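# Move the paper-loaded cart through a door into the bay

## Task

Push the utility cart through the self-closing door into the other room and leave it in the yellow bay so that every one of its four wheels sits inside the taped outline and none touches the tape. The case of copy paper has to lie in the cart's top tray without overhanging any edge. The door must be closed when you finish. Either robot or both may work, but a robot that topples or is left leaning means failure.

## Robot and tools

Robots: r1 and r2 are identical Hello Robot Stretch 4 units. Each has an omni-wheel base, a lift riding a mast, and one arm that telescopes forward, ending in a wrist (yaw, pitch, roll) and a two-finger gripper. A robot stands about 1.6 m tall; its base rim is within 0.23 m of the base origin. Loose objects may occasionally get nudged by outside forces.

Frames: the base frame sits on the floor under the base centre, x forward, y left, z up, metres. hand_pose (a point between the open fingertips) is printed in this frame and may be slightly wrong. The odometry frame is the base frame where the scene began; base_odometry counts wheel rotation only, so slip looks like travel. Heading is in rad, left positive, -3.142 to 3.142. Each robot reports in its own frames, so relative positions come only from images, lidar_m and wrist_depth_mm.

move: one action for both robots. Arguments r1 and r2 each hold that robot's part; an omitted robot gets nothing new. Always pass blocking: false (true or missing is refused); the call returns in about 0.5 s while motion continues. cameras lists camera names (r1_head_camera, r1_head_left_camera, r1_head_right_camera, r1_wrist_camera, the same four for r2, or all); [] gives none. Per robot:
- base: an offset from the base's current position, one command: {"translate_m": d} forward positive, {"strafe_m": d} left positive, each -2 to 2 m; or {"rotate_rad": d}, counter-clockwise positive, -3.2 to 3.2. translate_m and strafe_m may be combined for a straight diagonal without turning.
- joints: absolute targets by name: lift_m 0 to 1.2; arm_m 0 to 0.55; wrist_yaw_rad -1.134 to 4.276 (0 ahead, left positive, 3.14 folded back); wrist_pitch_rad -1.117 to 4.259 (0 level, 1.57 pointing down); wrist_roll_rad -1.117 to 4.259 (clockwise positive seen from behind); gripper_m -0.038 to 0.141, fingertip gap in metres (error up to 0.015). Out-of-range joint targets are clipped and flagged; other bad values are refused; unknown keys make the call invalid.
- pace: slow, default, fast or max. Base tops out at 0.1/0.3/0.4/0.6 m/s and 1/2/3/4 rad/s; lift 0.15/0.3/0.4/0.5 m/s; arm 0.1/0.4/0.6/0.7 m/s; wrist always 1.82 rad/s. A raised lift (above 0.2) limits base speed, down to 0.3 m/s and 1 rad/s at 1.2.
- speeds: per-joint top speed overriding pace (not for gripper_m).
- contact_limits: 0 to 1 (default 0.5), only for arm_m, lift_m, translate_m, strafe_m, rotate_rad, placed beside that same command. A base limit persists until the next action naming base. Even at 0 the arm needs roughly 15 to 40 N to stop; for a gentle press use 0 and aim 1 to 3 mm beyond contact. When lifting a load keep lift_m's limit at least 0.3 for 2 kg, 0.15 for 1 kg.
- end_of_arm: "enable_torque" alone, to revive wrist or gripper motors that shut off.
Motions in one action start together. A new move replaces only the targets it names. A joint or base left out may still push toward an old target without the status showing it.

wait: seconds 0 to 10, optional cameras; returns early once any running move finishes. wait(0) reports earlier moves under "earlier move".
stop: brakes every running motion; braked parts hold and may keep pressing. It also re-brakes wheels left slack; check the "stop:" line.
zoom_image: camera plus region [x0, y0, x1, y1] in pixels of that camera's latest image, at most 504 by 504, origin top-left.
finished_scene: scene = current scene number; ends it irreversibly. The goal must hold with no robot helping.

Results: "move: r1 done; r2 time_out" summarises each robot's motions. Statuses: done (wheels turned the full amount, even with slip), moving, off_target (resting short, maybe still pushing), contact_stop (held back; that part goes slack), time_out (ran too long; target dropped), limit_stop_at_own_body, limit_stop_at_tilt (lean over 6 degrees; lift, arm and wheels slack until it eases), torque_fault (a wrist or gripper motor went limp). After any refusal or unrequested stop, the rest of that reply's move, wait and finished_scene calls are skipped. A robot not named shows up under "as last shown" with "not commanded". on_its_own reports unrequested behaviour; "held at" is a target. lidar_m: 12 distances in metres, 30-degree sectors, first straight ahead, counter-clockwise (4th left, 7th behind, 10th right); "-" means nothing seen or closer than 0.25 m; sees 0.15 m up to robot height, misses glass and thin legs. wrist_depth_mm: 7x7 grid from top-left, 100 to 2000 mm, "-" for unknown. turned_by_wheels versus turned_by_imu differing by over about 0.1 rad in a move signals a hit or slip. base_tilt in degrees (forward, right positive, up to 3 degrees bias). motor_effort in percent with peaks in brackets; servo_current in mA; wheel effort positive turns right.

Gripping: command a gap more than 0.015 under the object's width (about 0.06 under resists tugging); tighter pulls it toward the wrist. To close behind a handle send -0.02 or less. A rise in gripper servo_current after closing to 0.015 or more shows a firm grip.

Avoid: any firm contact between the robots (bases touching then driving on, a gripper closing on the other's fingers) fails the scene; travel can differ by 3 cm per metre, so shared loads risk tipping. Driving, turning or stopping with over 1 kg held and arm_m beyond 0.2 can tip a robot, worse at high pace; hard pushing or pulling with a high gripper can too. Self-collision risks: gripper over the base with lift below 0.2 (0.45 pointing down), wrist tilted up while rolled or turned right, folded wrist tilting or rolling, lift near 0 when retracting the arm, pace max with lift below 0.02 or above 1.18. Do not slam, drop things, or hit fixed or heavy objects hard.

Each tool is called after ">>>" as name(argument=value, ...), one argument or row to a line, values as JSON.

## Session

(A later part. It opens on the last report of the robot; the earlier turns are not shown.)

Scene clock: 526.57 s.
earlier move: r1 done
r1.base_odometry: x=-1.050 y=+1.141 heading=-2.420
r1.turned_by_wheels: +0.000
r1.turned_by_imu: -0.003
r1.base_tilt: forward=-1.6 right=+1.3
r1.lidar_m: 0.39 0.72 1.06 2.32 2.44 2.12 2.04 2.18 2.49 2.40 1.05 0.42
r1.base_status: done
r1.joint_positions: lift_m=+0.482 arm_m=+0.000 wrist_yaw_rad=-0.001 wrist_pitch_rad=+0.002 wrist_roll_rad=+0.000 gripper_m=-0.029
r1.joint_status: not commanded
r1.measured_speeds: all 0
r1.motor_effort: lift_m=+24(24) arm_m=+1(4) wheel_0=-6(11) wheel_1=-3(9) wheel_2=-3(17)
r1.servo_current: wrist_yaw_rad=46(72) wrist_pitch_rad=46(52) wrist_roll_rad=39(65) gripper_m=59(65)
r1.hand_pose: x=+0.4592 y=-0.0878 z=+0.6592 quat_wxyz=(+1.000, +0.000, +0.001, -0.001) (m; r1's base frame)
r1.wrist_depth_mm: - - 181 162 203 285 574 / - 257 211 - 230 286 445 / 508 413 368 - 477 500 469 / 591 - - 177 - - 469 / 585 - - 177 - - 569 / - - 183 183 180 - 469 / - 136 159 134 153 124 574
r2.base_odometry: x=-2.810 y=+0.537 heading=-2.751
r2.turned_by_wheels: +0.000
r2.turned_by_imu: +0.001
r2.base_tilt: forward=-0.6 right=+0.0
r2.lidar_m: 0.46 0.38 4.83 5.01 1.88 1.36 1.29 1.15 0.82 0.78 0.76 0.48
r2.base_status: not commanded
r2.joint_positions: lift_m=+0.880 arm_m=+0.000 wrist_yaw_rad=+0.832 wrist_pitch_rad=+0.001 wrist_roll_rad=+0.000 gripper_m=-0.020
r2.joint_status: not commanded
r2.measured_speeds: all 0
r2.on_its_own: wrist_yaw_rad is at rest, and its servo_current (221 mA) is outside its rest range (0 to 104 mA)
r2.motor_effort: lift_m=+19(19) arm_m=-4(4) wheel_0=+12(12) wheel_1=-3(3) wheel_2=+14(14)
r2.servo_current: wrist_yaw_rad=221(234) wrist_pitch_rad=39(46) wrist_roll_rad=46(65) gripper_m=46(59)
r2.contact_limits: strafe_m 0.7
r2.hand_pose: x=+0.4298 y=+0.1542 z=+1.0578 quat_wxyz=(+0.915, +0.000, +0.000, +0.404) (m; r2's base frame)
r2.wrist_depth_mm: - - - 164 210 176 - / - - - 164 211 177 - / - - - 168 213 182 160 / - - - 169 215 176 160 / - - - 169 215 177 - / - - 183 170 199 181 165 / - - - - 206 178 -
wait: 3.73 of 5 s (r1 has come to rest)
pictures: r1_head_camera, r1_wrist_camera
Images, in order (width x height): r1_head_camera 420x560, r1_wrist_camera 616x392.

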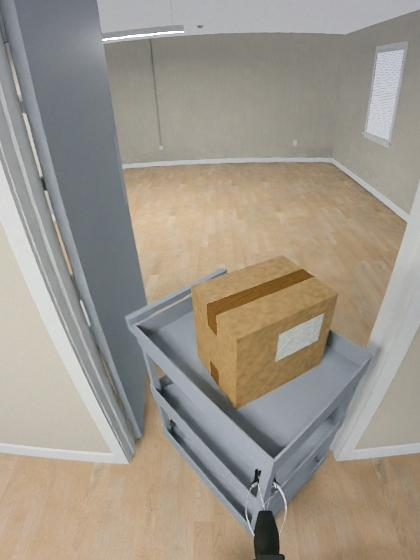

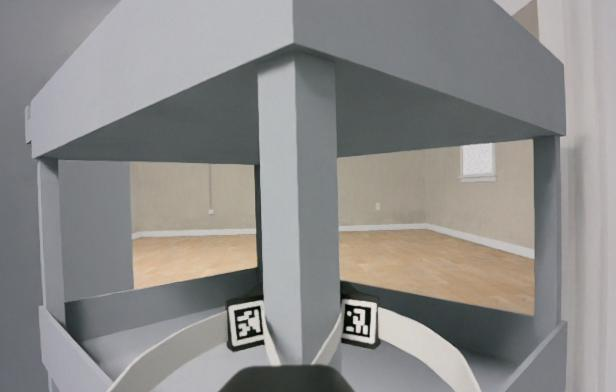

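>>> wait(
  seconds=0,
  cameras=["r1_head_left_camera", "r1_head_right_camera"],
)

Scene clock: 530.80 s.
r1.base_odometry: x=-1.050 y=+1.141 heading=-2.420
r1.turned_by_wheels: +0.000
r1.turned_by_imu: +0.000
r1.base_tilt: forward=-1.6 right=+1.3
r1.lidar_m: 0.38 0.74 1.03 2.29 2.41 2.13 2.04 2.14 2.49 2.37 1.07 0.43
r1.base_status: done
r1.joint_positions: lift_m=+0.482 arm_m=+0.000 wrist_yaw_rad=-0.001 wrist_pitch_rad=+0.002 wrist_roll_rad=+0.000 gripper_m=-0.029
r1.joint_status: not commanded
r1.measured_speeds: all 0
r1.motor_effort: lift_m=+24(24) arm_m=+4(4) wheel_0=-6(11) wheel_1=-2(9) wheel_2=-3(17)
r1.servo_current: wrist_yaw_rad=46(72) wrist_pitch_rad=39(52) wrist_roll_rad=39(65) gripper_m=65(65)
r1.hand_pose: x=+0.4592 y=-0.0878 z=+0.6592 quat_wxyz=(+1.000, +0.000, +0.001, -0.001) (m; r1's base frame)
r1.wrist_depth_mm: - - 182 162 203 287 574 / - 258 210 - 229 286 449 / 508 413 368 - 480 492 469 / 585 - - 177 - - 469 / 585 - - 177 - - 564 / - - 181 184 181 - 480 / - 136 160 134 153 124 569
r2.base_odometry: x=-2.810 y=+0.537 heading=-2.751
r2.turned_by_wheels: +0.000
r2.turned_by_imu: +0.000
r2.base_tilt: forward=-0.6 right=+0.0
r2.lidar_m: 0.43 0.40 4.83 5.02 1.91 1.34 1.29 1.13 0.80 0.78 0.79 0.50
r2.base_status: not commanded
r2.joint_positions: lift_m=+0.880 arm_m=+0.000 wrist_yaw_rad=+0.832 wrist_pitch_rad=+0.001 wrist_roll_rad=+0.000 gripper_m=-0.020
r2.joint_status: not commanded
r2.measured_speeds: all 0
r2.on_its_own: wrist_yaw_rad is at rest, and its servo_current (215 mA) is outside its rest range (0 to 104 mA)
r2.motor_effort: lift_m=+19(19) arm_m=-4(4) wheel_0=+12(12) wheel_1=-2(3) wheel_2=+14(14)
r2.servo_current: wrist_yaw_rad=215(234) wrist_pitch_rad=39(46) wrist_roll_rad=59(65) gripper_m=52(59)
r2.contact_limits: strafe_m 0.7
r2.hand_pose: x=+0.4298 y=+0.1542 z=+1.0578 quat_wxyz=(+0.915, +0.000, +0.000, +0.404) (m; r2's base frame)
r2.wrist_depth_mm: - - - 164 209 176 - / - - - 165 211 178 - / - - - 169 213 182 159 / - - - 169 215 176 160 / - - - 169 215 177 - / - - 183 170 200 181 165 / - - - - 206 178 -
pictures: r1_head_left_camera, r1_head_right_camera
Images, in order (width x height): r1_head_left_camera 420x672, r1_head_right_camera 420x672.

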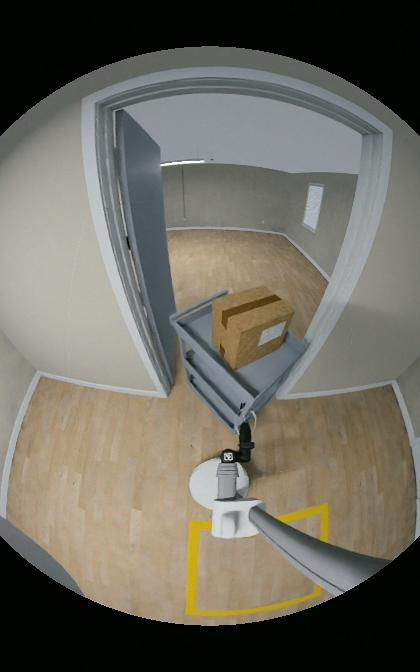

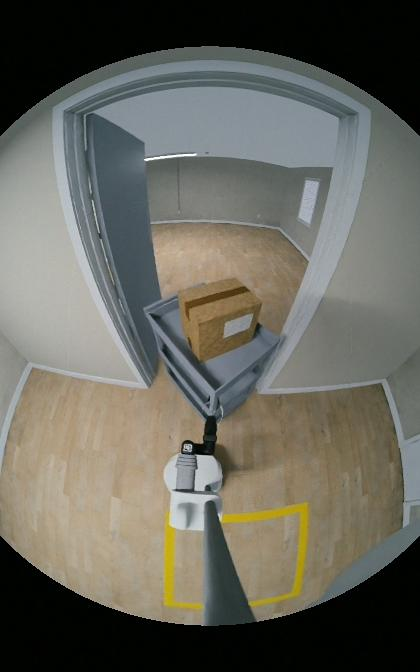

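>>> move(
  blocking=false,
  r1={"base": {"translate_m": -0.3, "strafe_m": -0.02}, "pace": "default"},
)

>>> wait(
  seconds=3,
)

>>> move(
  blocking=false,
  r1={"base": {"translate_m": -1.2, "strafe_m": -0.34}, "pace": "default"},
)

>>> wait(
  seconds=7,
  cameras=["r1_head_camera", "r1_head_left_camera", "r1_head_right_camera"],
)

Scene clock: 579.37 s.
move: r1 moving
r1.base_odometry: x=-1.028 y=+1.163 heading=-2.420
r1.turned_by_wheels: +0.000
r1.turned_by_imu: +0.000
r1.base_tilt: forward=-1.5 right=+1.2
r1.lidar_m: 0.39 0.74 1.08 2.33 2.42 2.12 2.01 2.12 2.46 2.37 1.09 0.42
r1.base_status: translate_m moving; strafe_m moving
r1.joint_positions: lift_m=+0.482 arm_m=+0.000 wrist_yaw_rad=-0.001 wrist_pitch_rad=+0.002 wrist_roll_rad=+0.000 gripper_m=-0.029
r1.joint_status: not commanded
r1.measured_speeds: translate_m=-0.121 strafe_m=-0.009 rotate_rad=+0.006 lift_m=+0.000 arm_m=+0.000 wrist_yaw_rad=+0.000 wrist_pitch_rad=+0.000 wrist_roll_rad=+0.000
r1.motor_effort: lift_m=+24(24) arm_m=-4(4) wheel_0=-8(12) wheel_1=-6(9) wheel_2=+11(12)
r1.servo_current: wrist_yaw_rad=59(65) wrist_pitch_rad=33(46) wrist_roll_rad=33(65) gripper_m=65(65)
r1.hand_pose: x=+0.4592 y=-0.0878 z=+0.6592 quat_wxyz=(+1.000, +0.000, +0.001, -0.001) (m; r1's base frame)
r1.wrist_depth_mm: - - 182 162 205 283 585 / - 265 211 - 231 282 418 / 500 407 364 - 473 496 462 / - - - - - - 574 / - - - - - - 574 / - - 183 183 180 - 466 / - 138 162 136 157 - 459
r2.base_odometry: x=-2.810 y=+0.537 heading=-2.751
r2.turned_by_wheels: +0.000
r2.turned_by_imu: +0.000
r2.base_tilt: forward=-0.7 right=+0.0
r2.lidar_m: 0.44 0.39 4.83 5.03 1.87 1.37 1.30 1.14 0.84 0.77 0.75 0.50
r2.base_status: not commanded
r2.joint_positions: lift_m=+0.880 arm_m=+0.000 wrist_yaw_rad=+0.832 wrist_pitch_rad=+0.001 wrist_roll_rad=+0.000 gripper_m=-0.020
r2.joint_status: not commanded
r2.measured_speeds: all 0
r2.motor_effort: lift_m=+19(19) arm_m=-4(4) wheel_0=+12(12) wheel_1=-3(3) wheel_2=+14(14)
r2.servo_current: wrist_yaw_rad=215(228) wrist_pitch_rad=39(46) wrist_roll_rad=33(52) gripper_m=46(59)
r2.contact_limits: strafe_m 0.7
r2.hand_pose: x=+0.4298 y=+0.1542 z=+1.0578 quat_wxyz=(+0.915, +0.000, +0.000, +0.404) (m; r2's base frame)
r2.wrist_depth_mm: - - - 164 209 176 - / - - - 164 211 178 - / - - - 168 213 182 160 / - - - 168 214 176 160 / - - - 169 215 177 - / - - 184 171 200 181 165 / - - - - 208 178 -
pictures: none

Scene clock: 581.33 s.
earlier move: r1 done
r1.base_odometry: x=-0.838 y=+1.354 heading=-2.420
r1.turned_by_wheels: +0.001
r1.turned_by_imu: +0.001
r1.base_tilt: forward=-1.6 right=+1.3
r1.lidar_m: 0.35 0.69 1.46 2.34 2.44 1.82 1.74 1.80 2.47 2.36 1.49 0.42
r1.base_status: done
r1.joint_positions: lift_m=+0.482 arm_m=+0.000 wrist_yaw_rad=+0.002 wrist_pitch_rad=+0.002 wrist_roll_rad=+0.000 gripper_m=-0.029
r1.joint_status: not commanded
r1.measured_speeds: all 0
r1.motor_effort: lift_m=+24(24) arm_m=+4(4) wheel_0=+2(12) wheel_1=-2(10) wheel_2=+1(15)
r1.servo_current: wrist_yaw_rad=59(65) wrist_pitch_rad=46(46) wrist_roll_rad=33(65) gripper_m=52(65)
r1.hand_pose: x=+0.4595 y=-0.0867 z=+0.6592 quat_wxyz=(+1.000, +0.000, +0.001, +0.001) (m; r1's base frame)
r1.wrist_depth_mm: - - 181 165 204 267 345 / - 270 210 215 226 278 364 / 661 410 364 - 480 496 421 / 809 - - - - - 439 / 809 - - - - - 436 / - - 182 180 178 878 442 / - 140 - - 147 - -
r2.base_odometry: x=-2.810 y=+0.537 heading=-2.751
r2.turned_by_wheels: +0.000
r2.turned_by_imu: +0.000
r2.base_tilt: forward=-0.7 right=+0.0
r2.lidar_m: 0.43 0.38 4.83 5.01 1.88 1.36 1.29 1.18 0.81 0.78 0.80 0.52
r2.base_status: not commanded
r2.joint_positions: lift_m=+0.880 arm_m=+0.000 wrist_yaw_rad=+0.832 wrist_pitch_rad=+0.001 wrist_roll_rad=+0.000 gripper_m=-0.020
r2.joint_status: not commanded
r2.measured_speeds: all 0
r2.on_its_own: wrist_yaw_rad is at rest, and its servo_current (221 mA) is outside its rest range (0 to 104 mA)
r2.motor_effort: lift_m=+19(19) arm_m=-3(4) wheel_0=+12(12) wheel_1=-2(3) wheel_2=+14(14)
r2.servo_current: wrist_yaw_rad=221(234) wrist_pitch_rad=33(46) wrist_roll_rad=39(59) gripper_m=52(59)
r2.contact_limits: strafe_m 0.7
r2.hand_pose: x=+0.4298 y=+0.1542 z=+1.0578 quat_wxyz=(+0.915, +0.000, +0.000, +0.404) (m; r2's base frame)
r2.wrist_depth_mm: - - - 164 210 175 - / - - - 165 211 177 - / - - - 168 213 182 159 / - - - 168 216 176 160 / - - - 170 214 177 - / - - 184 171 200 181 165 / - - - - 207 178 -
wait: 1.97 of 3 s (r1 has come to rest)
pictures: none

Scene clock: 581.83 s.
move: r1 moving
r1.base_odometry: x=-0.820 y=+1.382 heading=-2.419
r1.turned_by_wheels: +0.001
r1.turned_by_imu: +0.001
r1.base_tilt: forward=-1.6 right=+1.2
r1.lidar_m: 0.40 0.69 1.52 2.34 2.44 1.79 1.72 1.79 2.46 2.37 1.53 0.41
r1.base_status: translate_m moving; strafe_m moving
r1.joint_positions: lift_m=+0.482 arm_m=+0.000 wrist_yaw_rad=+0.007 wrist_pitch_rad=+0.002 wrist_roll_rad=+0.000 gripper_m=-0.029
r1.joint_status: not commanded
r1.measured_speeds: translate_m=-0.120 strafe_m=-0.036 rotate_rad=+0.007 lift_m=+0.000 arm_m=+0.000 wrist_yaw_rad=+0.000 wrist_pitch_rad=+0.000 wrist_roll_rad=+0.000
r1.motor_effort: lift_m=+24(24) arm_m=-5(5) wheel_0=-1(3) wheel_1=-5(10) wheel_2=+15(19)
r1.servo_current: wrist_yaw_rad=39(72) wrist_pitch_rad=39(52) wrist_roll_rad=33(52) gripper_m=59(59)
r1.hand_pose: x=+0.4600 y=-0.0854 z=+0.6592 quat_wxyz=(+1.000, +0.000, +0.001, +0.003) (m; r1's base frame)
r1.wrist_depth_mm: 842 - 164 167 206 270 345 / 842 259 220 214 228 278 366 / 831 410 359 - 477 496 433 / 842 - - - - - 436 / 842 - - - - - 433 / 842 - 182 180 179 904 439 / - 140 - - 146 - -
r2.base_odometry: x=-2.810 y=+0.537 heading=-2.751
r2.turned_by_wheels: +0.000
r2.turned_by_imu: +0.000
r2.base_tilt: forward=-0.6 right=+0.0
r2.lidar_m: 0.44 0.39 4.83 5.03 1.85 1.35 1.30 1.13 0.82 0.78 0.78 0.52
r2.base_status: not commanded
r2.joint_positions: lift_m=+0.880 arm_m=+0.000 wrist_yaw_rad=+0.832 wrist_pitch_rad=+0.001 wrist_roll_rad=+0.000 gripper_m=-0.020
r2.joint_status: not commanded
r2.measured_speeds: all 0
r2.motor_effort: lift_m=+19(19) arm_m=-4(4) wheel_0=+12(12) wheel_1=-3(3) wheel_2=+14(14)
r2.servo_current: wrist_yaw_rad=221(228) wrist_pitch_rad=39(46) wrist_roll_rad=46(52) gripper_m=52(59)
r2.contact_limits: strafe_m 0.7
r2.hand_pose: x=+0.4298 y=+0.1542 z=+1.0578 quat_wxyz=(+0.915, +0.000, +0.000, +0.404) (m; r2's base frame)
r2.wrist_depth_mm: - - - 164 208 176 - / - - - 165 210 177 - / - - - 168 213 182 159 / - - - 169 214 176 160 / - - - 169 215 177 - / - - 184 171 200 181 165 / - - - - 207 177 -
pictures: none

Scene clock: 586.93 s.
earlier move: r1 done
r1.base_odometry: x=-0.162 y=+2.403 heading=-2.420
r1.turned_by_wheels: -0.001
r1.turned_by_imu: +0.002
r1.base_tilt: forward=-1.6 right=+1.2
r1.lidar_m: 0.38 0.43 0.68 2.26 0.82 0.59 0.55 0.58 0.81 2.05 2.09 2.31
r1.base_status: done
r1.joint_positions: lift_m=+0.482 arm_m=+0.000 wrist_yaw_rad=+0.007 wrist_pitch_rad=+0.002 wrist_roll_rad=+0.000 gripper_m=-0.029
r1.joint_status: not commanded
r1.measured_speeds: all 0
r1.motor_effort: lift_m=+23(24) arm_m=-1(5) wheel_0=+0(3) wheel_1=-1(10) wheel_2=-1(19)
r1.servo_current: wrist_yaw_rad=65(72) wrist_pitch_rad=39(52) wrist_roll_rad=59(78) gripper_m=52(65)
r1.hand_pose: x=+0.4599 y=-0.0855 z=+0.6592 quat_wxyz=(+1.000, +0.000, +0.001, +0.003) (m; r1's base frame)
r1.wrist_depth_mm: 175 168 159 158 - - - / 196 205 209 254 - - - / 402 424 442 - - - - / - - - - - - - / - - - - - - - / 707 - 183 181 181 1983 - / - 142 164 - 146 1576 1576
r2.base_odometry: x=-2.810 y=+0.537 heading=-2.751
r2.turned_by_wheels: +0.000
r2.turned_by_imu: +0.001
r2.base_tilt: forward=-0.6 right=+0.0
r2.lidar_m: 0.45 0.38 4.85 5.01 1.89 1.35 1.29 1.17 0.83 0.77 0.80 0.50
r2.base_status: not commanded
r2.joint_positions: lift_m=+0.880 arm_m=+0.000 wrist_yaw_rad=+0.832 wrist_pitch_rad=+0.001 wrist_roll_rad=+0.000 gripper_m=-0.020
r2.joint_status: not commanded
r2.measured_speeds: all 0
r2.on_its_own: wrist_yaw_rad is at rest, and its servo_current (215 mA) is outside its rest range (0 to 104 mA)
r2.motor_effort: lift_m=+19(20) arm_m=-3(4) wheel_0=+12(12) wheel_1=-2(3) wheel_2=+14(14)
r2.servo_current: wrist_yaw_rad=215(234) wrist_pitch_rad=39(52) wrist_roll_rad=46(65) gripper_m=46(59)
r2.contact_limits: strafe_m 0.7
r2.hand_pose: x=+0.4298 y=+0.1542 z=+1.0578 quat_wxyz=(+0.915, +0.000, +0.000, +0.404) (m; r2's base frame)
r2.wrist_depth_mm: - - - 164 210 176 - / - - - 164 210 178 - / - - - 168 213 182 159 / - - - 169 214 176 160 / - - - 169 214 177 - / - - 184 171 200 181 165 / - - - - 206 178 -
wait: 5.10 of 7 s (r1 has come to rest)
pictures: r1_head_camera, r1_head_left_camera, r1_head_right_camera
Images, in order (width x height): r1_head_camera 420x560, r1_head_left_camera 420x672, r1_head_right_camera 420x672.

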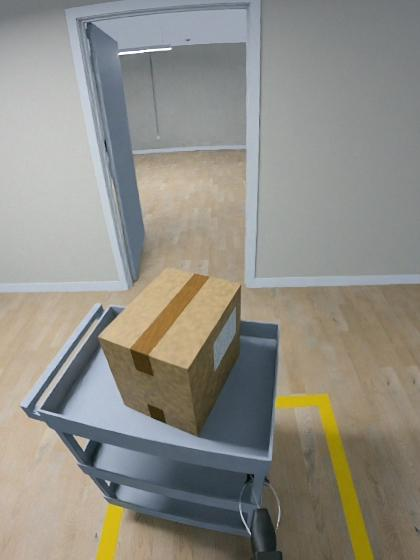

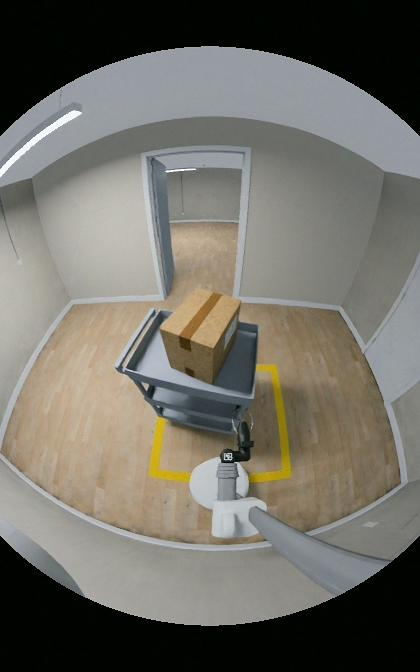

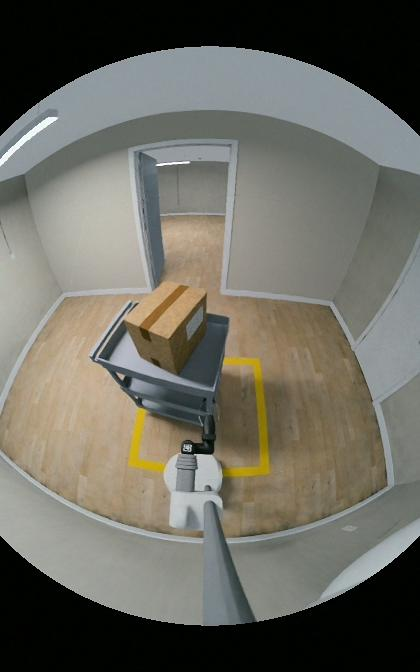

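>>> move(
  blocking=false,
  r1={"base": {"translate_m": -0.025, "strafe_m": -0.27}, "pace": "default"},
  r2={"joints": {"gripper_m": 0.12}},
)

>>> wait(
  seconds=0.5,
)

>>> move(
  blocking=false,
  r2={"base": {"translate_m": -0.1, "strafe_m": -0.11}},
)

>>> wait(
  seconds=2,
  cameras=["r1_head_camera", "r1_head_left_camera", "r2_wrist_camera"],
)

Scene clock: 632.63 s.
move: r1 moving; r2 moving
r1.base_odometry: x=-0.182 y=+2.430 heading=-2.418
r1.turned_by_wheels: +0.002
r1.turned_by_imu: +0.002
r1.base_tilt: forward=-1.6 right=+1.3
r1.lidar_m: 0.38 0.43 0.66 2.23 0.80 0.57 0.55 0.58 0.82 2.01 2.04 2.31
r1.base_status: translate_m moving; strafe_m moving
r1.joint_positions: lift_m=+0.482 arm_m=+0.000 wrist_yaw_rad=+0.011 wrist_pitch_rad=+0.002 wrist_roll_rad=+0.000 gripper_m=-0.029
r1.joint_status: not commanded
r1.measured_speeds: translate_m=-0.010 strafe_m=-0.133 rotate_rad=+0.009 lift_m=+0.000 arm_m=+0.000 wrist_yaw_rad=+0.032 wrist_pitch_rad=+0.000 wrist_roll_rad=+0.000
r1.motor_effort: lift_m=+24(24) arm_m=+2(4) wheel_0=+16(17) wheel_1=-8(9) wheel_2=+10(10)
r1.servo_current: wrist_yaw_rad=85(85) wrist_pitch_rad=46(52) wrist_roll_rad=46(72) gripper_m=59(59)
r1.hand_pose: x=+0.4603 y=-0.0842 z=+0.6592 quat_wxyz=(+1.000, +0.000, +0.001, +0.006) (m; r1's base frame)
r1.wrist_depth_mm: 181 171 163 177 - - - / 195 204 208 262 - - - / 399 424 433 377 - - - / - - - - - - - / - - - - - - - / 707 - 182 181 - 1863 - / - 145 - - 137 1576 1537
r2.base_odometry: x=-2.810 y=+0.537 heading=-2.751
r2.turned_by_wheels: +0.000
r2.turned_by_imu: +0.000
r2.base_tilt: forward=-0.7 right=+0.0
r2.lidar_m: 0.46 0.40 4.81 5.02 1.90 1.36 1.28 1.18 0.83 0.75 0.81 0.53
r2.base_status: not commanded
r2.joint_positions: lift_m=+0.880 arm_m=+0.000 wrist_yaw_rad=+0.832 wrist_pitch_rad=+0.001 wrist_roll_rad=+0.000 gripper_m=+0.005
r2.joint_status: gripper_m moving
r2.measured_speeds: all 0
r2.motor_effort: lift_m=+19(19) arm_m=-4(4) wheel_0=+12(12) wheel_1=-3(3) wheel_2=+14(14)
r2.servo_current: wrist_yaw_rad=228(228) wrist_pitch_rad=33(39) wrist_roll_rad=39(52) gripper_m=78(91)
r2.contact_limits: strafe_m 0.7
r2.hand_pose: x=+0.4298 y=+0.1542 z=+1.0578 quat_wxyz=(+0.915, +0.000, +0.000, +0.404) (m; r2's base frame)
r2.wrist_depth_mm: - - - 172 213 180 - / - - - 240 216 182 - / - - - 174 218 187 164 / - - - 174 220 184 165 / - - - 174 221 185 166 / - - 193 176 205 186 166 / - - - - 218 178 -
pictures: none

Scene clock: 633.13 s.
earlier move: r1 moving; r2 moving
r1.base_odometry: x=-0.244 y=+2.514 heading=-2.418
r1.turned_by_wheels: +0.000
r1.turned_by_imu: +0.001
r1.base_tilt: forward=-1.6 right=+1.2
r1.lidar_m: 0.36 0.37 0.49 2.19 0.81 0.57 0.54 0.58 0.79 1.89 1.97 2.33
r1.base_status: translate_m moving; strafe_m moving
r1.joint_positions: lift_m=+0.482 arm_m=+0.000 wrist_yaw_rad=+0.012 wrist_pitch_rad=+0.002 wrist_roll_rad=+0.000 gripper_m=-0.029
r1.joint_status: not commanded
r1.measured_speeds: translate_m=-0.026 strafe_m=-0.269 rotate_rad=-0.001 lift_m=+0.000 arm_m=+0.000 wrist_yaw_rad=+0.000 wrist_pitch_rad=+0.000 wrist_roll_rad=+0.000
r1.motor_effort: lift_m=+24(24) arm_m=-4(4) wheel_0=+17(22) wheel_1=-8(10) wheel_2=+11(13)
r1.servo_current: wrist_yaw_rad=91(91) wrist_pitch_rad=39(52) wrist_roll_rad=46(72) gripper_m=52(59)
r1.hand_pose: x=+0.4604 y=-0.0839 z=+0.6592 quat_wxyz=(+1.000, +0.000, +0.001, +0.006) (m; r1's base frame)
r1.wrist_depth_mm: 157 158 159 161 - - - / 191 198 206 - - - - / 375 399 424 - - - - / - - - - - - - / - - - - - - - / - - 184 181 - - 1863 / - 144 - - 146 1537 1537
r2.base_odometry: x=-2.810 y=+0.537 heading=-2.753
r2.turned_by_wheels: -0.002
r2.turned_by_imu: -0.002
r2.base_tilt: forward=-0.7 right=+0.1
r2.lidar_m: 0.48 0.44 4.80 4.99 1.89 1.36 1.29 1.16 0.81 0.78 0.82 0.55
r2.base_status: not commanded
r2.joint_positions: lift_m=+0.880 arm_m=+0.000 wrist_yaw_rad=+0.803 wrist_pitch_rad=+0.001 wrist_roll_rad=+0.000 gripper_m=+0.061
r2.joint_status: gripper_m moving
r2.measured_speeds: translate_m=+0.000 strafe_m=+0.000 rotate_rad=+0.000 lift_m=+0.000 arm_m=+0.000 wrist_yaw_rad=-0.007 wrist_pitch_rad=+0.000 wrist_roll_rad=+0.000
r2.on_its_own: wrist_yaw_rad moved -0.029 to your old target +0.800
r2.motor_effort: lift_m=+19(19) arm_m=-4(4) wheel_0=+4(12) wheel_1=-2(3) wheel_2=+3(14)
r2.servo_current: wrist_yaw_rad=52(228) wrist_pitch_rad=46(46) wrist_roll_rad=52(59) gripper_m=78(117)
r2.contact_limits: strafe_m 0.7
r2.hand_pose: x=+0.4341 y=+0.1468 z=+1.0578 quat_wxyz=(+0.920, +0.000, +0.000, +0.391) (m; r2's base frame)
r2.wrist_depth_mm: - - - 212 248 210 187 / - - - 277 250 211 190 / - - - 212 252 213 191 / - - - 213 254 213 192 / - - - 213 249 216 - / - - 195 211 193 216 193 / - - - - 252 208 195
wait: 0.50 s; no rest
pictures: none

Scene clock: 633.63 s.
earlier move: r1 moving; r2 moving
move: r2 moving
r1.base_odometry: x=-0.303 y=+2.596 heading=-2.420
r1.turned_by_wheels: -0.001
r1.turned_by_imu: -0.001
r1.base_tilt: forward=-1.6 right=+1.3
r1.lidar_m: 0.30 0.30 0.35 2.18 0.75 0.57 0.53 0.55 0.79 1.79 1.86 0.42
r1.base_status: translate_m moving; strafe_m moving
r1.joint_positions: lift_m=+0.482 arm_m=+0.000 wrist_yaw_rad=+0.003 wrist_pitch_rad=+0.002 wrist_roll_rad=+0.000 gripper_m=-0.029
r1.joint_status: not commanded
r1.measured_speeds: translate_m=-0.014 strafe_m=-0.137 rotate_rad=-0.002 lift_m=+0.000 arm_m=+0.000 wrist_yaw_rad=-0.002 wrist_pitch_rad=+0.000 wrist_roll_rad=+0.000
r1.motor_effort: lift_m=+23(24) arm_m=-3(4) wheel_0=+2(16) wheel_1=+3(8) wheel_2=+2(8)
r1.servo_current: wrist_yaw_rad=39(91) wrist_pitch_rad=33(46) wrist_roll_rad=46(65) gripper_m=52(59)
r1.hand_pose: x=+0.4595 y=-0.0867 z=+0.6592 quat_wxyz=(+1.000, +0.000, +0.001, +0.001) (m; r1's base frame)
r1.wrist_depth_mm: 135 140 151 161 - - - / 191 200 206 - - - - / 377 404 357 - - - - / - - - - - - - / - - - - - - - / - - 189 183 182 - - / - 143 173 125 168 1499 1537
r2.base_odometry: x=-2.799 y=+0.567 heading=-2.752
r2.turned_by_wheels: +0.000
r2.turned_by_imu: +0.000
r2.base_tilt: forward=-0.6 right=+0.0
r2.lidar_m: 0.62 0.58 4.85 5.05 1.84 1.34 1.25 1.12 0.79 0.75 0.80 0.64
r2.base_status: translate_m moving; strafe_m moving
r2.joint_positions: lift_m=+0.880 arm_m=+0.000 wrist_yaw_rad=+0.803 wrist_pitch_rad=+0.001 wrist_roll_rad=+0.000 gripper_m=+0.109
r2.joint_status: gripper_m moving
r2.measured_speeds: translate_m=-0.082 strafe_m=-0.092 rotate_rad=+0.000 lift_m=+0.000 arm_m=+0.000 wrist_yaw_rad=+0.000 wrist_pitch_rad=+0.000 wrist_roll_rad=+0.000
r2.motor_effort: lift_m=+19(19) arm_m=-4(4) wheel_0=+5(7) wheel_1=-11(12) wheel_2=+10(11)
r2.servo_current: wrist_yaw_rad=46(52) wrist_pitch_rad=39(46) wrist_roll_rad=46(52) gripper_m=78(117)
r2.hand_pose: x=+0.4341 y=+0.1467 z=+1.0578 quat_wxyz=(+0.920, +0.000, +0.000, +0.391) (m; r2's base frame)
r2.wrist_depth_mm: - - - - 375 336 296 / - - - - 379 340 297 / - - - - 384 342 298 / - - - - 387 345 303 / - - - - 387 347 297 / - - 198 - 200 330 304 / - - - - 394 349 298
pictures: none

Scene clock: 634.40 s.
earlier move: r1 done; r2 moving
r1.base_odometry: x=-0.322 y=+2.622 heading=-2.421
r1.turned_by_wheels: -0.001
r1.turned_by_imu: -0.001
r1.base_tilt: forward=-1.6 right=+1.3
r1.lidar_m: 0.26 0.25 0.25 0.33 0.77 0.58 0.52 0.57 0.78 1.77 1.83 0.40
r1.base_status: done
r1.joint_positions: lift_m=+0.482 arm_m=+0.000 wrist_yaw_rad=-0.004 wrist_pitch_rad=+0.002 wrist_roll_rad=+0.000 gripper_m=-0.029
r1.joint_status: not commanded
r1.measured_speeds: all 0
r1.motor_effort: lift_m=+23(24) arm_m=-3(4) wheel_0=-4(16) wheel_1=-2(8) wheel_2=-2(8)
r1.servo_current: wrist_yaw_rad=33(91) wrist_pitch_rad=39(46) wrist_roll_rad=52(65) gripper_m=52(59)
r1.hand_pose: x=+0.4589 y=-0.0886 z=+0.6592 quat_wxyz=(+1.000, +0.000, +0.001, -0.002) (m; r1's base frame)
r1.wrist_depth_mm: 138 134 145 158 - - - / 193 202 208 - - - - / 387 410 - - - - - / 1983 - - - - - - / - - - - - - - / - - - - 181 - - / - 504 170 141 1336 137 1537
r2.base_odometry: x=-2.762 y=+0.669 heading=-2.753
r2.turned_by_wheels: +0.000
r2.turned_by_imu: +0.000
r2.base_tilt: forward=-0.7 right=+0.1
r2.lidar_m: 0.82 0.90 4.95 4.99 1.74 1.25 1.20 0.99 0.70 0.63 0.72 0.83
r2.base_status: translate_m moving; strafe_m moving
r2.joint_positions: lift_m=+0.880 arm_m=+0.000 wrist_yaw_rad=+0.803 wrist_pitch_rad=+0.001 wrist_roll_rad=+0.000 gripper_m=+0.120
r2.joint_status: all done
r2.measured_speeds: translate_m=-0.047 strafe_m=-0.050 rotate_rad=+0.000 lift_m=+0.000 arm_m=+0.000 wrist_yaw_rad=+0.000 wrist_pitch_rad=+0.000 wrist_roll_rad=+0.000
r2.motor_effort: lift_m=+19(19) arm_m=-4(4) wheel_0=+1(9) wheel_1=-3(12) wheel_2=+3(11)
r2.servo_current: wrist_yaw_rad=39(65) wrist_pitch_rad=46(46) wrist_roll_rad=46(59) gripper_m=52(117)
r2.hand_pose: x=+0.4341 y=+0.1467 z=+1.0578 quat_wxyz=(+0.921, +0.000, +0.000, +0.391) (m; r2's base frame)
r2.wrist_depth_mm: - - - - - - - / - - - - - 585 - / - - - - - - - / - - - - - - - / - - - - - - - / - - 200 - 199 - - / - - - - - 597 -
wait: 0.77 of 2 s (r1 has come to rest)
pictures: r1_head_camera, r1_head_left_camera, r2_wrist_camera
Images, in order (width x height): r1_head_camera 420x560, r1_head_left_camera 420x672, r2_wrist_camera 616x392.

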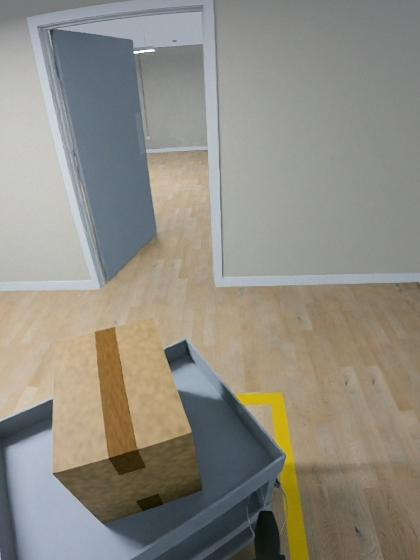

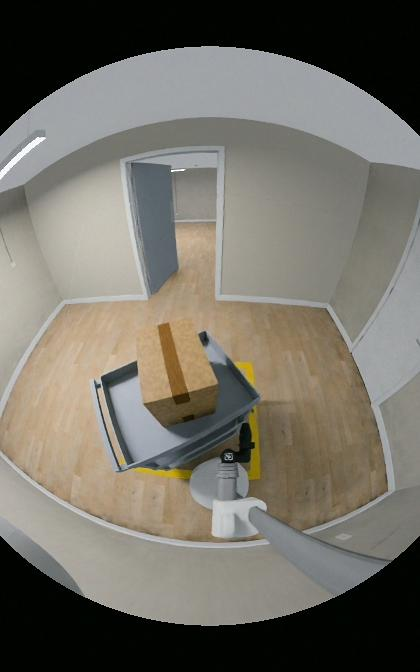

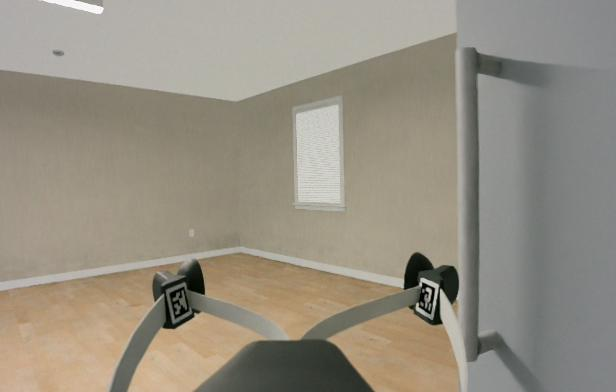

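>>> move(
  blocking=false,
  r1={"base": {"translate_m": 0.0, "strafe_m": -0.172}, "joints": {"wrist_yaw_rad": 0.7}, "speeds": {"wrist_yaw_rad": 0.65}},
)

>>> wait(
  seconds=2,
)

>>> move(
  blocking=false,
  r1={"base": {"translate_m": 0.11, "strafe_m": -0.133}, "joints": {"wrist_yaw_rad": 1.4}, "speeds": {"wrist_yaw_rad": 0.65}},
)

>>> wait(
  seconds=2.5,
  cameras=["r1_head_camera", "r1_head_left_camera", "r1_wrist_camera"],
)

Scene clock: 682.97 s.
earlier move: r2 done
move: r1 moving
r1.base_odometry: x=-0.346 y=+2.649 heading=-2.422
r1.turned_by_wheels: -0.002
r1.turned_by_imu: -0.003
r1.base_tilt: forward=-1.6 right=+1.3
r1.lidar_m: 0.29 0.26 0.28 0.38 0.78 0.55 0.52 0.54 0.80 1.73 1.80 2.34
r1.base_status: translate_m moving; strafe_m moving
r1.joint_positions: lift_m=+0.482 arm_m=+0.000 wrist_yaw_rad=+0.229 wrist_pitch_rad=+0.002 wrist_roll_rad=+0.000 gripper_m=-0.029
r1.joint_status: wrist_yaw_rad moving
r1.measured_speeds: translate_m=+0.000 strafe_m=-0.139 rotate_rad=-0.002 lift_m=+0.000 arm_m=+0.000 wrist_yaw_rad=+0.684 wrist_pitch_rad=+0.000 wrist_roll_rad=+0.000
r1.motor_effort: lift_m=+23(24) arm_m=+4(4) wheel_0=-2(6) wheel_1=-10(12) wheel_2=-8(8)
r1.servo_current: wrist_yaw_rad=416(468) wrist_pitch_rad=46(46) wrist_roll_rad=59(65) gripper_m=52(59)
r1.hand_pose: x=+0.4716 y=-0.0198 z=+0.6592 quat_wxyz=(+0.993, +0.000, +0.001, +0.114) (m; r1's base frame)
r1.wrist_depth_mm: 138 134 145 150 - - - / 195 202 208 - - - - / 394 415 535 - - - - / - - - - - - - / - - - - - - - / - - 539 183 177 - - / - - 157 156 1430 145 1537
r2.base_odometry: x=-2.759 y=+0.676 heading=-2.752
r2.turned_by_wheels: +0.000
r2.turned_by_imu: +0.002
r2.base_tilt: forward=-0.7 right=+0.1
r2.lidar_m: 2.54 3.67 4.95 4.92 1.74 1.25 1.19 0.97 0.70 0.64 0.70 0.94
r2.base_status: done
r2.joint_positions: lift_m=+0.880 arm_m=+0.000 wrist_yaw_rad=+0.803 wrist_pitch_rad=+0.001 wrist_roll_rad=+0.000 gripper_m=+0.120
r2.joint_status: not commanded
r2.measured_speeds: all 0
r2.motor_effort: lift_m=+19(19) arm_m=-3(4) wheel_0=+3(4) wheel_1=-2(3) wheel_2=+5(5)
r2.servo_current: wrist_yaw_rad=46(52) wrist_pitch_rad=39(46) wrist_roll_rad=46(59) gripper_m=52(59)
r2.hand_pose: x=+0.4341 y=+0.1467 z=+1.0578 quat_wxyz=(+0.921, +0.000, +0.000, +0.391) (m; r2's base frame)
r2.wrist_depth_mm: - - - - - - - / - - - - - - - / - - - - - - - / - - - - - - - / - - - - - - - / - - 201 - 198 - - / - - - - - - -
pictures: none

Scene clock: 684.30 s.
earlier move: r1 done
r1.base_odometry: x=-0.435 y=+2.751 heading=-2.420
r1.turned_by_wheels: +0.002
r1.turned_by_imu: +0.001
r1.base_tilt: forward=-1.6 right=+1.2
r1.lidar_m: 0.39 0.35 0.36 0.49 0.78 0.56 0.53 0.55 0.80 1.60 1.65 2.32
r1.base_status: done
r1.joint_positions: lift_m=+0.482 arm_m=+0.000 wrist_yaw_rad=+0.697 wrist_pitch_rad=+0.002 wrist_roll_rad=+0.000 gripper_m=-0.029
r1.joint_status: all done
r1.measured_speeds: all 0
r1.motor_effort: lift_m=+23(24) arm_m=-3(4) wheel_0=+2(7) wheel_1=-1(12) wheel_2=+2(8)
r1.servo_current: wrist_yaw_rad=46(468) wrist_pitch_rad=33(46) wrist_roll_rad=39(65) gripper_m=52(59)
r1.hand_pose: x=+0.4481 y=+0.1182 z=+0.6592 quat_wxyz=(+0.940, +0.000, +0.001, +0.342) (m; r1's base frame)
r1.wrist_depth_mm: 173 168 165 161 - - - / 200 206 210 - - - - / 418 439 445 - - - - / - - - - - - - / - - - - - - - / - - 183 184 181 - - / - 135 158 150 169 1430 1499
r2.base_odometry: x=-2.759 y=+0.676 heading=-2.752
r2.turned_by_wheels: +0.000
r2.turned_by_imu: +0.000
r2.base_tilt: forward=-0.7 right=+0.1
r2.lidar_m: 2.56 3.66 4.97 4.95 1.74 1.26 1.19 0.99 0.71 0.68 0.70 0.95
r2.base_status: done
r2.joint_positions: lift_m=+0.880 arm_m=+0.000 wrist_yaw_rad=+0.803 wrist_pitch_rad=+0.001 wrist_roll_rad=+0.000 gripper_m=+0.120
r2.joint_status: not commanded
r2.measured_speeds: all 0
r2.motor_effort: lift_m=+19(19) arm_m=-3(4) wheel_0=+3(4) wheel_1=-2(3) wheel_2=+5(5)
r2.servo_current: wrist_yaw_rad=52(65) wrist_pitch_rad=33(46) wrist_roll_rad=33(65) gripper_m=52(59)
r2.hand_pose: x=+0.4341 y=+0.1467 z=+1.0578 quat_wxyz=(+0.921, +0.000, +0.000, +0.391) (m; r2's base frame)
r2.wrist_depth_mm: - - - - - - - / - - - - - - - / - - - - - - - / - - - - - - - / - - - - - - - / - - 201 - 199 - - / - - - - - - -
wait: 1.33 of 2 s (r1 has come to rest)
pictures: none

Scene clock: 684.80 s.
move: r1 moving
r1.base_odometry: x=-0.467 y=+2.756 heading=-2.422
r1.turned_by_wheels: -0.001
r1.turned_by_imu: -0.002
r1.base_tilt: forward=-1.6 right=+1.2
r1.lidar_m: 0.40 0.34 0.37 0.47 0.77 0.58 0.53 0.58 0.82 1.57 1.61 2.23
r1.base_status: translate_m moving; strafe_m moving
r1.joint_positions: lift_m=+0.482 arm_m=+0.000 wrist_yaw_rad=+0.935 wrist_pitch_rad=+0.002 wrist_roll_rad=+0.000 gripper_m=-0.029
r1.joint_status: wrist_yaw_rad moving
r1.measured_speeds: translate_m=+0.080 strafe_m=-0.095 rotate_rad=+0.006 lift_m=+0.000 arm_m=+0.000 wrist_yaw_rad=+0.709 wrist_pitch_rad=+0.000 wrist_roll_rad=+0.000
r1.motor_effort: lift_m=+23(23) arm_m=-4(4) wheel_0=+1(9) wheel_1=-9(9) wheel_2=-10(11)
r1.servo_current: wrist_yaw_rad=306(345) wrist_pitch_rad=39(59) wrist_roll_rad=59(65) gripper_m=52(59)
r1.hand_pose: x=+0.4125 y=+0.1802 z=+0.6592 quat_wxyz=(+0.893, +0.000, +0.001, +0.451) (m; r1's base frame)
r1.wrist_depth_mm: 187 176 163 155 - - - / 201 208 211 - - - - / 421 439 449 - - - - / - - - 170 - - - / - - - 169 - - - / 715 - 182 184 181 - - / - - 151 142 549 1336 1618
r2: as last shown
r2.lidar_m: 2.52 3.67 4.99 4.93 1.73 1.24 1.19 0.99 0.70 0.65 0.71 0.96
r2.motor_effort: lift_m=+19(19) arm_m=-4(4) wheel_0=+4(4) wheel_1=-3(3) wheel_2=+5(5)
r2.servo_current: wrist_yaw_rad=46(59) wrist_pitch_rad=46(46) wrist_roll_rad=46(59) gripper_m=52(52)
r2.wrist_depth_mm: - - - - - - - / - - - - - - - / - - - - - - - / - - - - - - - / - - - - - - - / - - 200 - 200 - - / - - - - - - -
pictures: none

Scene clock: 686.23 s.
earlier move: r1 done
r1.base_odometry: x=-0.606 y=+2.778 heading=-2.420
r1.turned_by_wheels: +0.001
r1.turned_by_imu: +0.000
r1.base_tilt: forward=-1.6 right=+1.2
r1.lidar_m: 2.12 0.34 0.34 0.47 0.95 0.66 0.62 0.68 0.95 1.45 1.49 2.08
r1.base_status: done
r1.joint_positions: lift_m=+0.482 arm_m=+0.000 wrist_yaw_rad=+1.397 wrist_pitch_rad=+0.002 wrist_roll_rad=+0.000 gripper_m=-0.029
r1.joint_status: all done
r1.measured_speeds: all 0
r1.motor_effort: lift_m=+23(24) arm_m=-4(4) wheel_0=+4(9) wheel_1=-4(9) wheel_2=+2(11)
r1.servo_current: wrist_yaw_rad=39(345) wrist_pitch_rad=39(59) wrist_roll_rad=46(65) gripper_m=52(59)
r1.hand_pose: x=+0.3068 y=+0.2690 z=+0.6592 quat_wxyz=(+0.766, -0.001, +0.001, +0.643) (m; r1's base frame)
r1.wrist_depth_mm: - - 180 161 208 297 - / - 254 208 - 229 296 466 / 492 410 424 - 473 496 466 / - - - - - - - / - - - - - - - / - - 185 182 180 - 1808 / - 139 162 135 148 - -
r2.base_odometry: x=-2.759 y=+0.676 heading=-2.752
r2.turned_by_wheels: +0.000
r2.turned_by_imu: +0.000
r2.base_tilt: forward=-0.7 right=+0.0
r2.lidar_m: 2.55 3.70 4.98 4.93 1.74 1.25 1.19 0.99 0.69 0.66 0.69 0.94
r2.base_status: not commanded
r2.joint_positions: lift_m=+0.880 arm_m=+0.000 wrist_yaw_rad=+0.803 wrist_pitch_rad=+0.001 wrist_roll_rad=+0.000 gripper_m=+0.120
r2.joint_status: not commanded
r2.measured_speeds: all 0
r2.motor_effort: lift_m=+19(19) arm_m=-4(4) wheel_0=+3(4) wheel_1=-2(3) wheel_2=+5(5)
r2.servo_current: wrist_yaw_rad=46(59) wrist_pitch_rad=39(46) wrist_roll_rad=46(59) gripper_m=52(59)
r2.hand_pose: x=+0.4341 y=+0.1467 z=+1.0578 quat_wxyz=(+0.921, +0.000, +0.000, +0.391) (m; r2's base frame)
r2.wrist_depth_mm: - - - - - - - / - - - - - - - / - - - - - - - / - - - - - - - / - - - - - - - / - - 200 - 199 - - / - - - - - - -
wait: 1.43 of 2.5 s (r1 has come to rest)
pictures: r1_head_camera, r1_head_left_camera, r1_wrist_camera
Images, in order (width x height): r1_head_camera 420x560, r1_head_left_camera 420x672, r1_wrist_camera 616x392.

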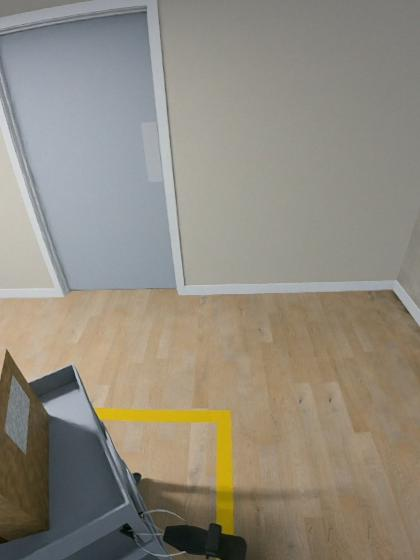

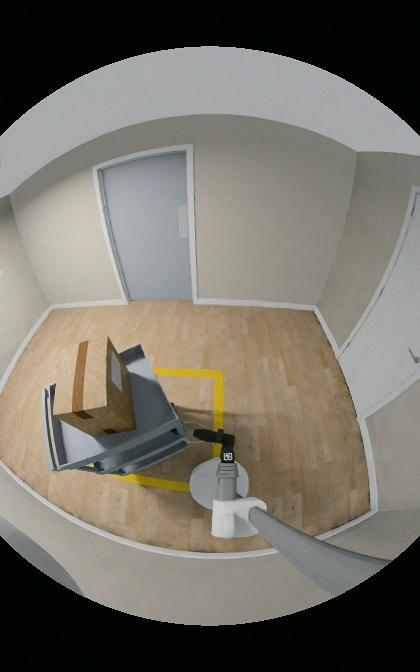

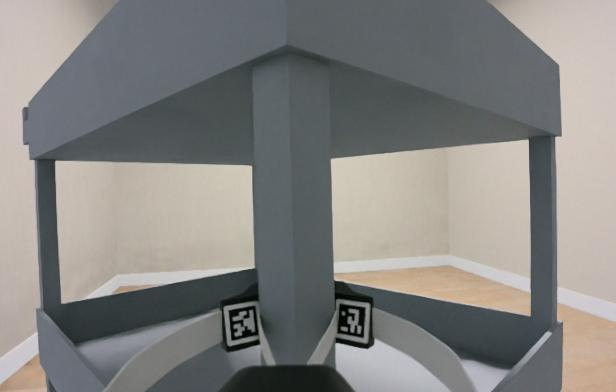

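>>> move(
  blocking=false,
  r1={"base": {"translate_m": 0.22, "strafe_m": -0.09}},
)

>>> wait(
  seconds=2.5,
  cameras=["r1_head_camera", "r1_head_left_camera"],
)

Scene clock: 723.57 s.
move: r1 moving
r1.base_odometry: x=-0.638 y=+2.767 heading=-2.418
r1.turned_by_wheels: +0.002
r1.turned_by_imu: +0.002
r1.base_tilt: forward=-1.6 right=+1.2
r1.lidar_m: 2.10 0.31 0.33 0.44 0.99 0.70 0.67 0.69 1.00 1.44 1.49 2.09
r1.base_status: translate_m moving; strafe_m moving
r1.joint_positions: lift_m=+0.482 arm_m=+0.000 wrist_yaw_rad=+1.411 wrist_pitch_rad=+0.002 wrist_roll_rad=+0.000 gripper_m=-0.029
r1.joint_status: not commanded
r1.measured_speeds: translate_m=+0.122 strafe_m=-0.049 rotate_rad=+0.009 lift_m=+0.000 arm_m=+0.000 wrist_yaw_rad=+0.040 wrist_pitch_rad=+0.000 wrist_roll_rad=+0.000
r1.motor_effort: lift_m=+23(23) arm_m=+0(4) wheel_0=+20(20) wheel_1=+8(8) wheel_2=-6(7)
r1.servo_current: wrist_yaw_rad=72(72) wrist_pitch_rad=39(46) wrist_roll_rad=39(65) gripper_m=59(59)
r1.hand_pose: x=+0.3031 y=+0.2708 z=+0.6592 quat_wxyz=(+0.761, -0.001, +0.001, +0.648) (m; r1's base frame)
r1.wrist_depth_mm: - - 161 170 216 294 - / - 248 206 213 233 293 433 / 496 407 424 - 473 488 - / 597 - - - - - - / - - - - - - - / - - 181 182 609 - 1808 / - 145 - 154 140 - -
r2: as last shown
r2.base_tilt: forward=-0.7 right=+0.1
r2.lidar_m: 2.54 3.68 4.95 4.92 1.73 1.23 1.19 0.99 0.71 0.68 0.70 0.93
r2.motor_effort: lift_m=+19(19) arm_m=-4(4) wheel_0=+4(4) wheel_1=-2(3) wheel_2=+5(5)
r2.servo_current: wrist_yaw_rad=46(52) wrist_pitch_rad=39(46) wrist_roll_rad=39(59) gripper_m=52(59)
r2.wrist_depth_mm: - - - - - - - / - - - - - - - / - - - - - - - / - - - - - - - / - - - - - - - / - - 200 - 200 - - / - - - - - - -
pictures: none

Scene clock: 725.23 s.
earlier move: r1 done
r1.base_odometry: x=-0.830 y=+2.700 heading=-2.420
r1.turned_by_wheels: -0.001
r1.turned_by_imu: -0.001
r1.base_tilt: forward=-1.6 right=+1.3
r1.lidar_m: 1.91 0.32 0.28 0.29 0.41 0.90 0.86 0.89 1.25 1.35 1.38 1.98
r1.base_status: done
r1.joint_positions: lift_m=+0.482 arm_m=+0.000 wrist_yaw_rad=+1.403 wrist_pitch_rad=+0.002 wrist_roll_rad=+0.000 gripper_m=-0.029
r1.joint_status: not commanded
r1.measured_speeds: all 0
r1.motor_effort: lift_m=+23(24) arm_m=+4(4) wheel_0=+2(21) wheel_1=+2(10) wheel_2=+3(9)
r1.servo_current: wrist_yaw_rad=46(98) wrist_pitch_rad=46(52) wrist_roll_rad=39(65) gripper_m=59(59)
r1.hand_pose: x=+0.3053 y=+0.2697 z=+0.6592 quat_wxyz=(+0.764, -0.001, +0.001, +0.645) (m; r1's base frame)
r1.wrist_depth_mm: 184 173 162 156 - - - / 195 202 208 213 - - - / 394 413 433 - - - - / - - - - - - - / - - - - - - - / 732 - 186 184 180 - 1808 / - 138 161 128 152 1499 1576
r2.base_odometry: x=-2.759 y=+0.676 heading=-2.752
r2.turned_by_wheels: +0.000
r2.turned_by_imu: +0.000
r2.base_tilt: forward=-0.6 right=+0.1
r2.lidar_m: 2.56 3.66 4.96 4.94 1.71 1.24 1.18 0.98 0.71 0.68 0.70 0.95
r2.base_status: not commanded
r2.joint_positions: lift_m=+0.880 arm_m=+0.000 wrist_yaw_rad=+0.803 wrist_pitch_rad=+0.001 wrist_roll_rad=+0.000 gripper_m=+0.120
r2.joint_status: not commanded
r2.measured_speeds: all 0
r2.motor_effort: lift_m=+19(19) arm_m=-4(4) wheel_0=+3(4) wheel_1=-3(3) wheel_2=+5(5)
r2.servo_current: wrist_yaw_rad=39(59) wrist_pitch_rad=39(46) wrist_roll_rad=52(59) gripper_m=46(59)
r2.hand_pose: x=+0.4341 y=+0.1467 z=+1.0578 quat_wxyz=(+0.921, +0.000, +0.000, +0.391) (m; r2's base frame)
r2.wrist_depth_mm: - - - - - - - / - - - - - - - / - - - - - - - / - - - - - - - / - - - - - - - / - - 202 - 199 - - / - - - - - - -
wait: 1.67 of 2.5 s (r1 has come to rest)
pictures: r1_head_camera, r1_head_left_camera
Images, in order (width x height): r1_head_camera 420x560, r1_head_left_camera 420x672.

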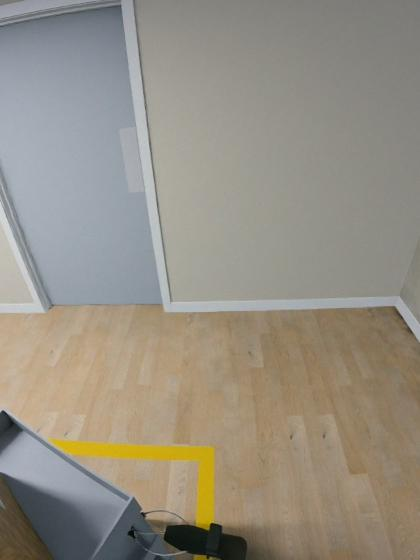

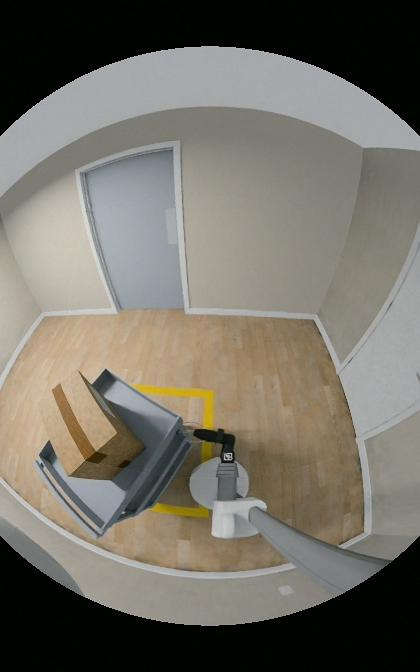

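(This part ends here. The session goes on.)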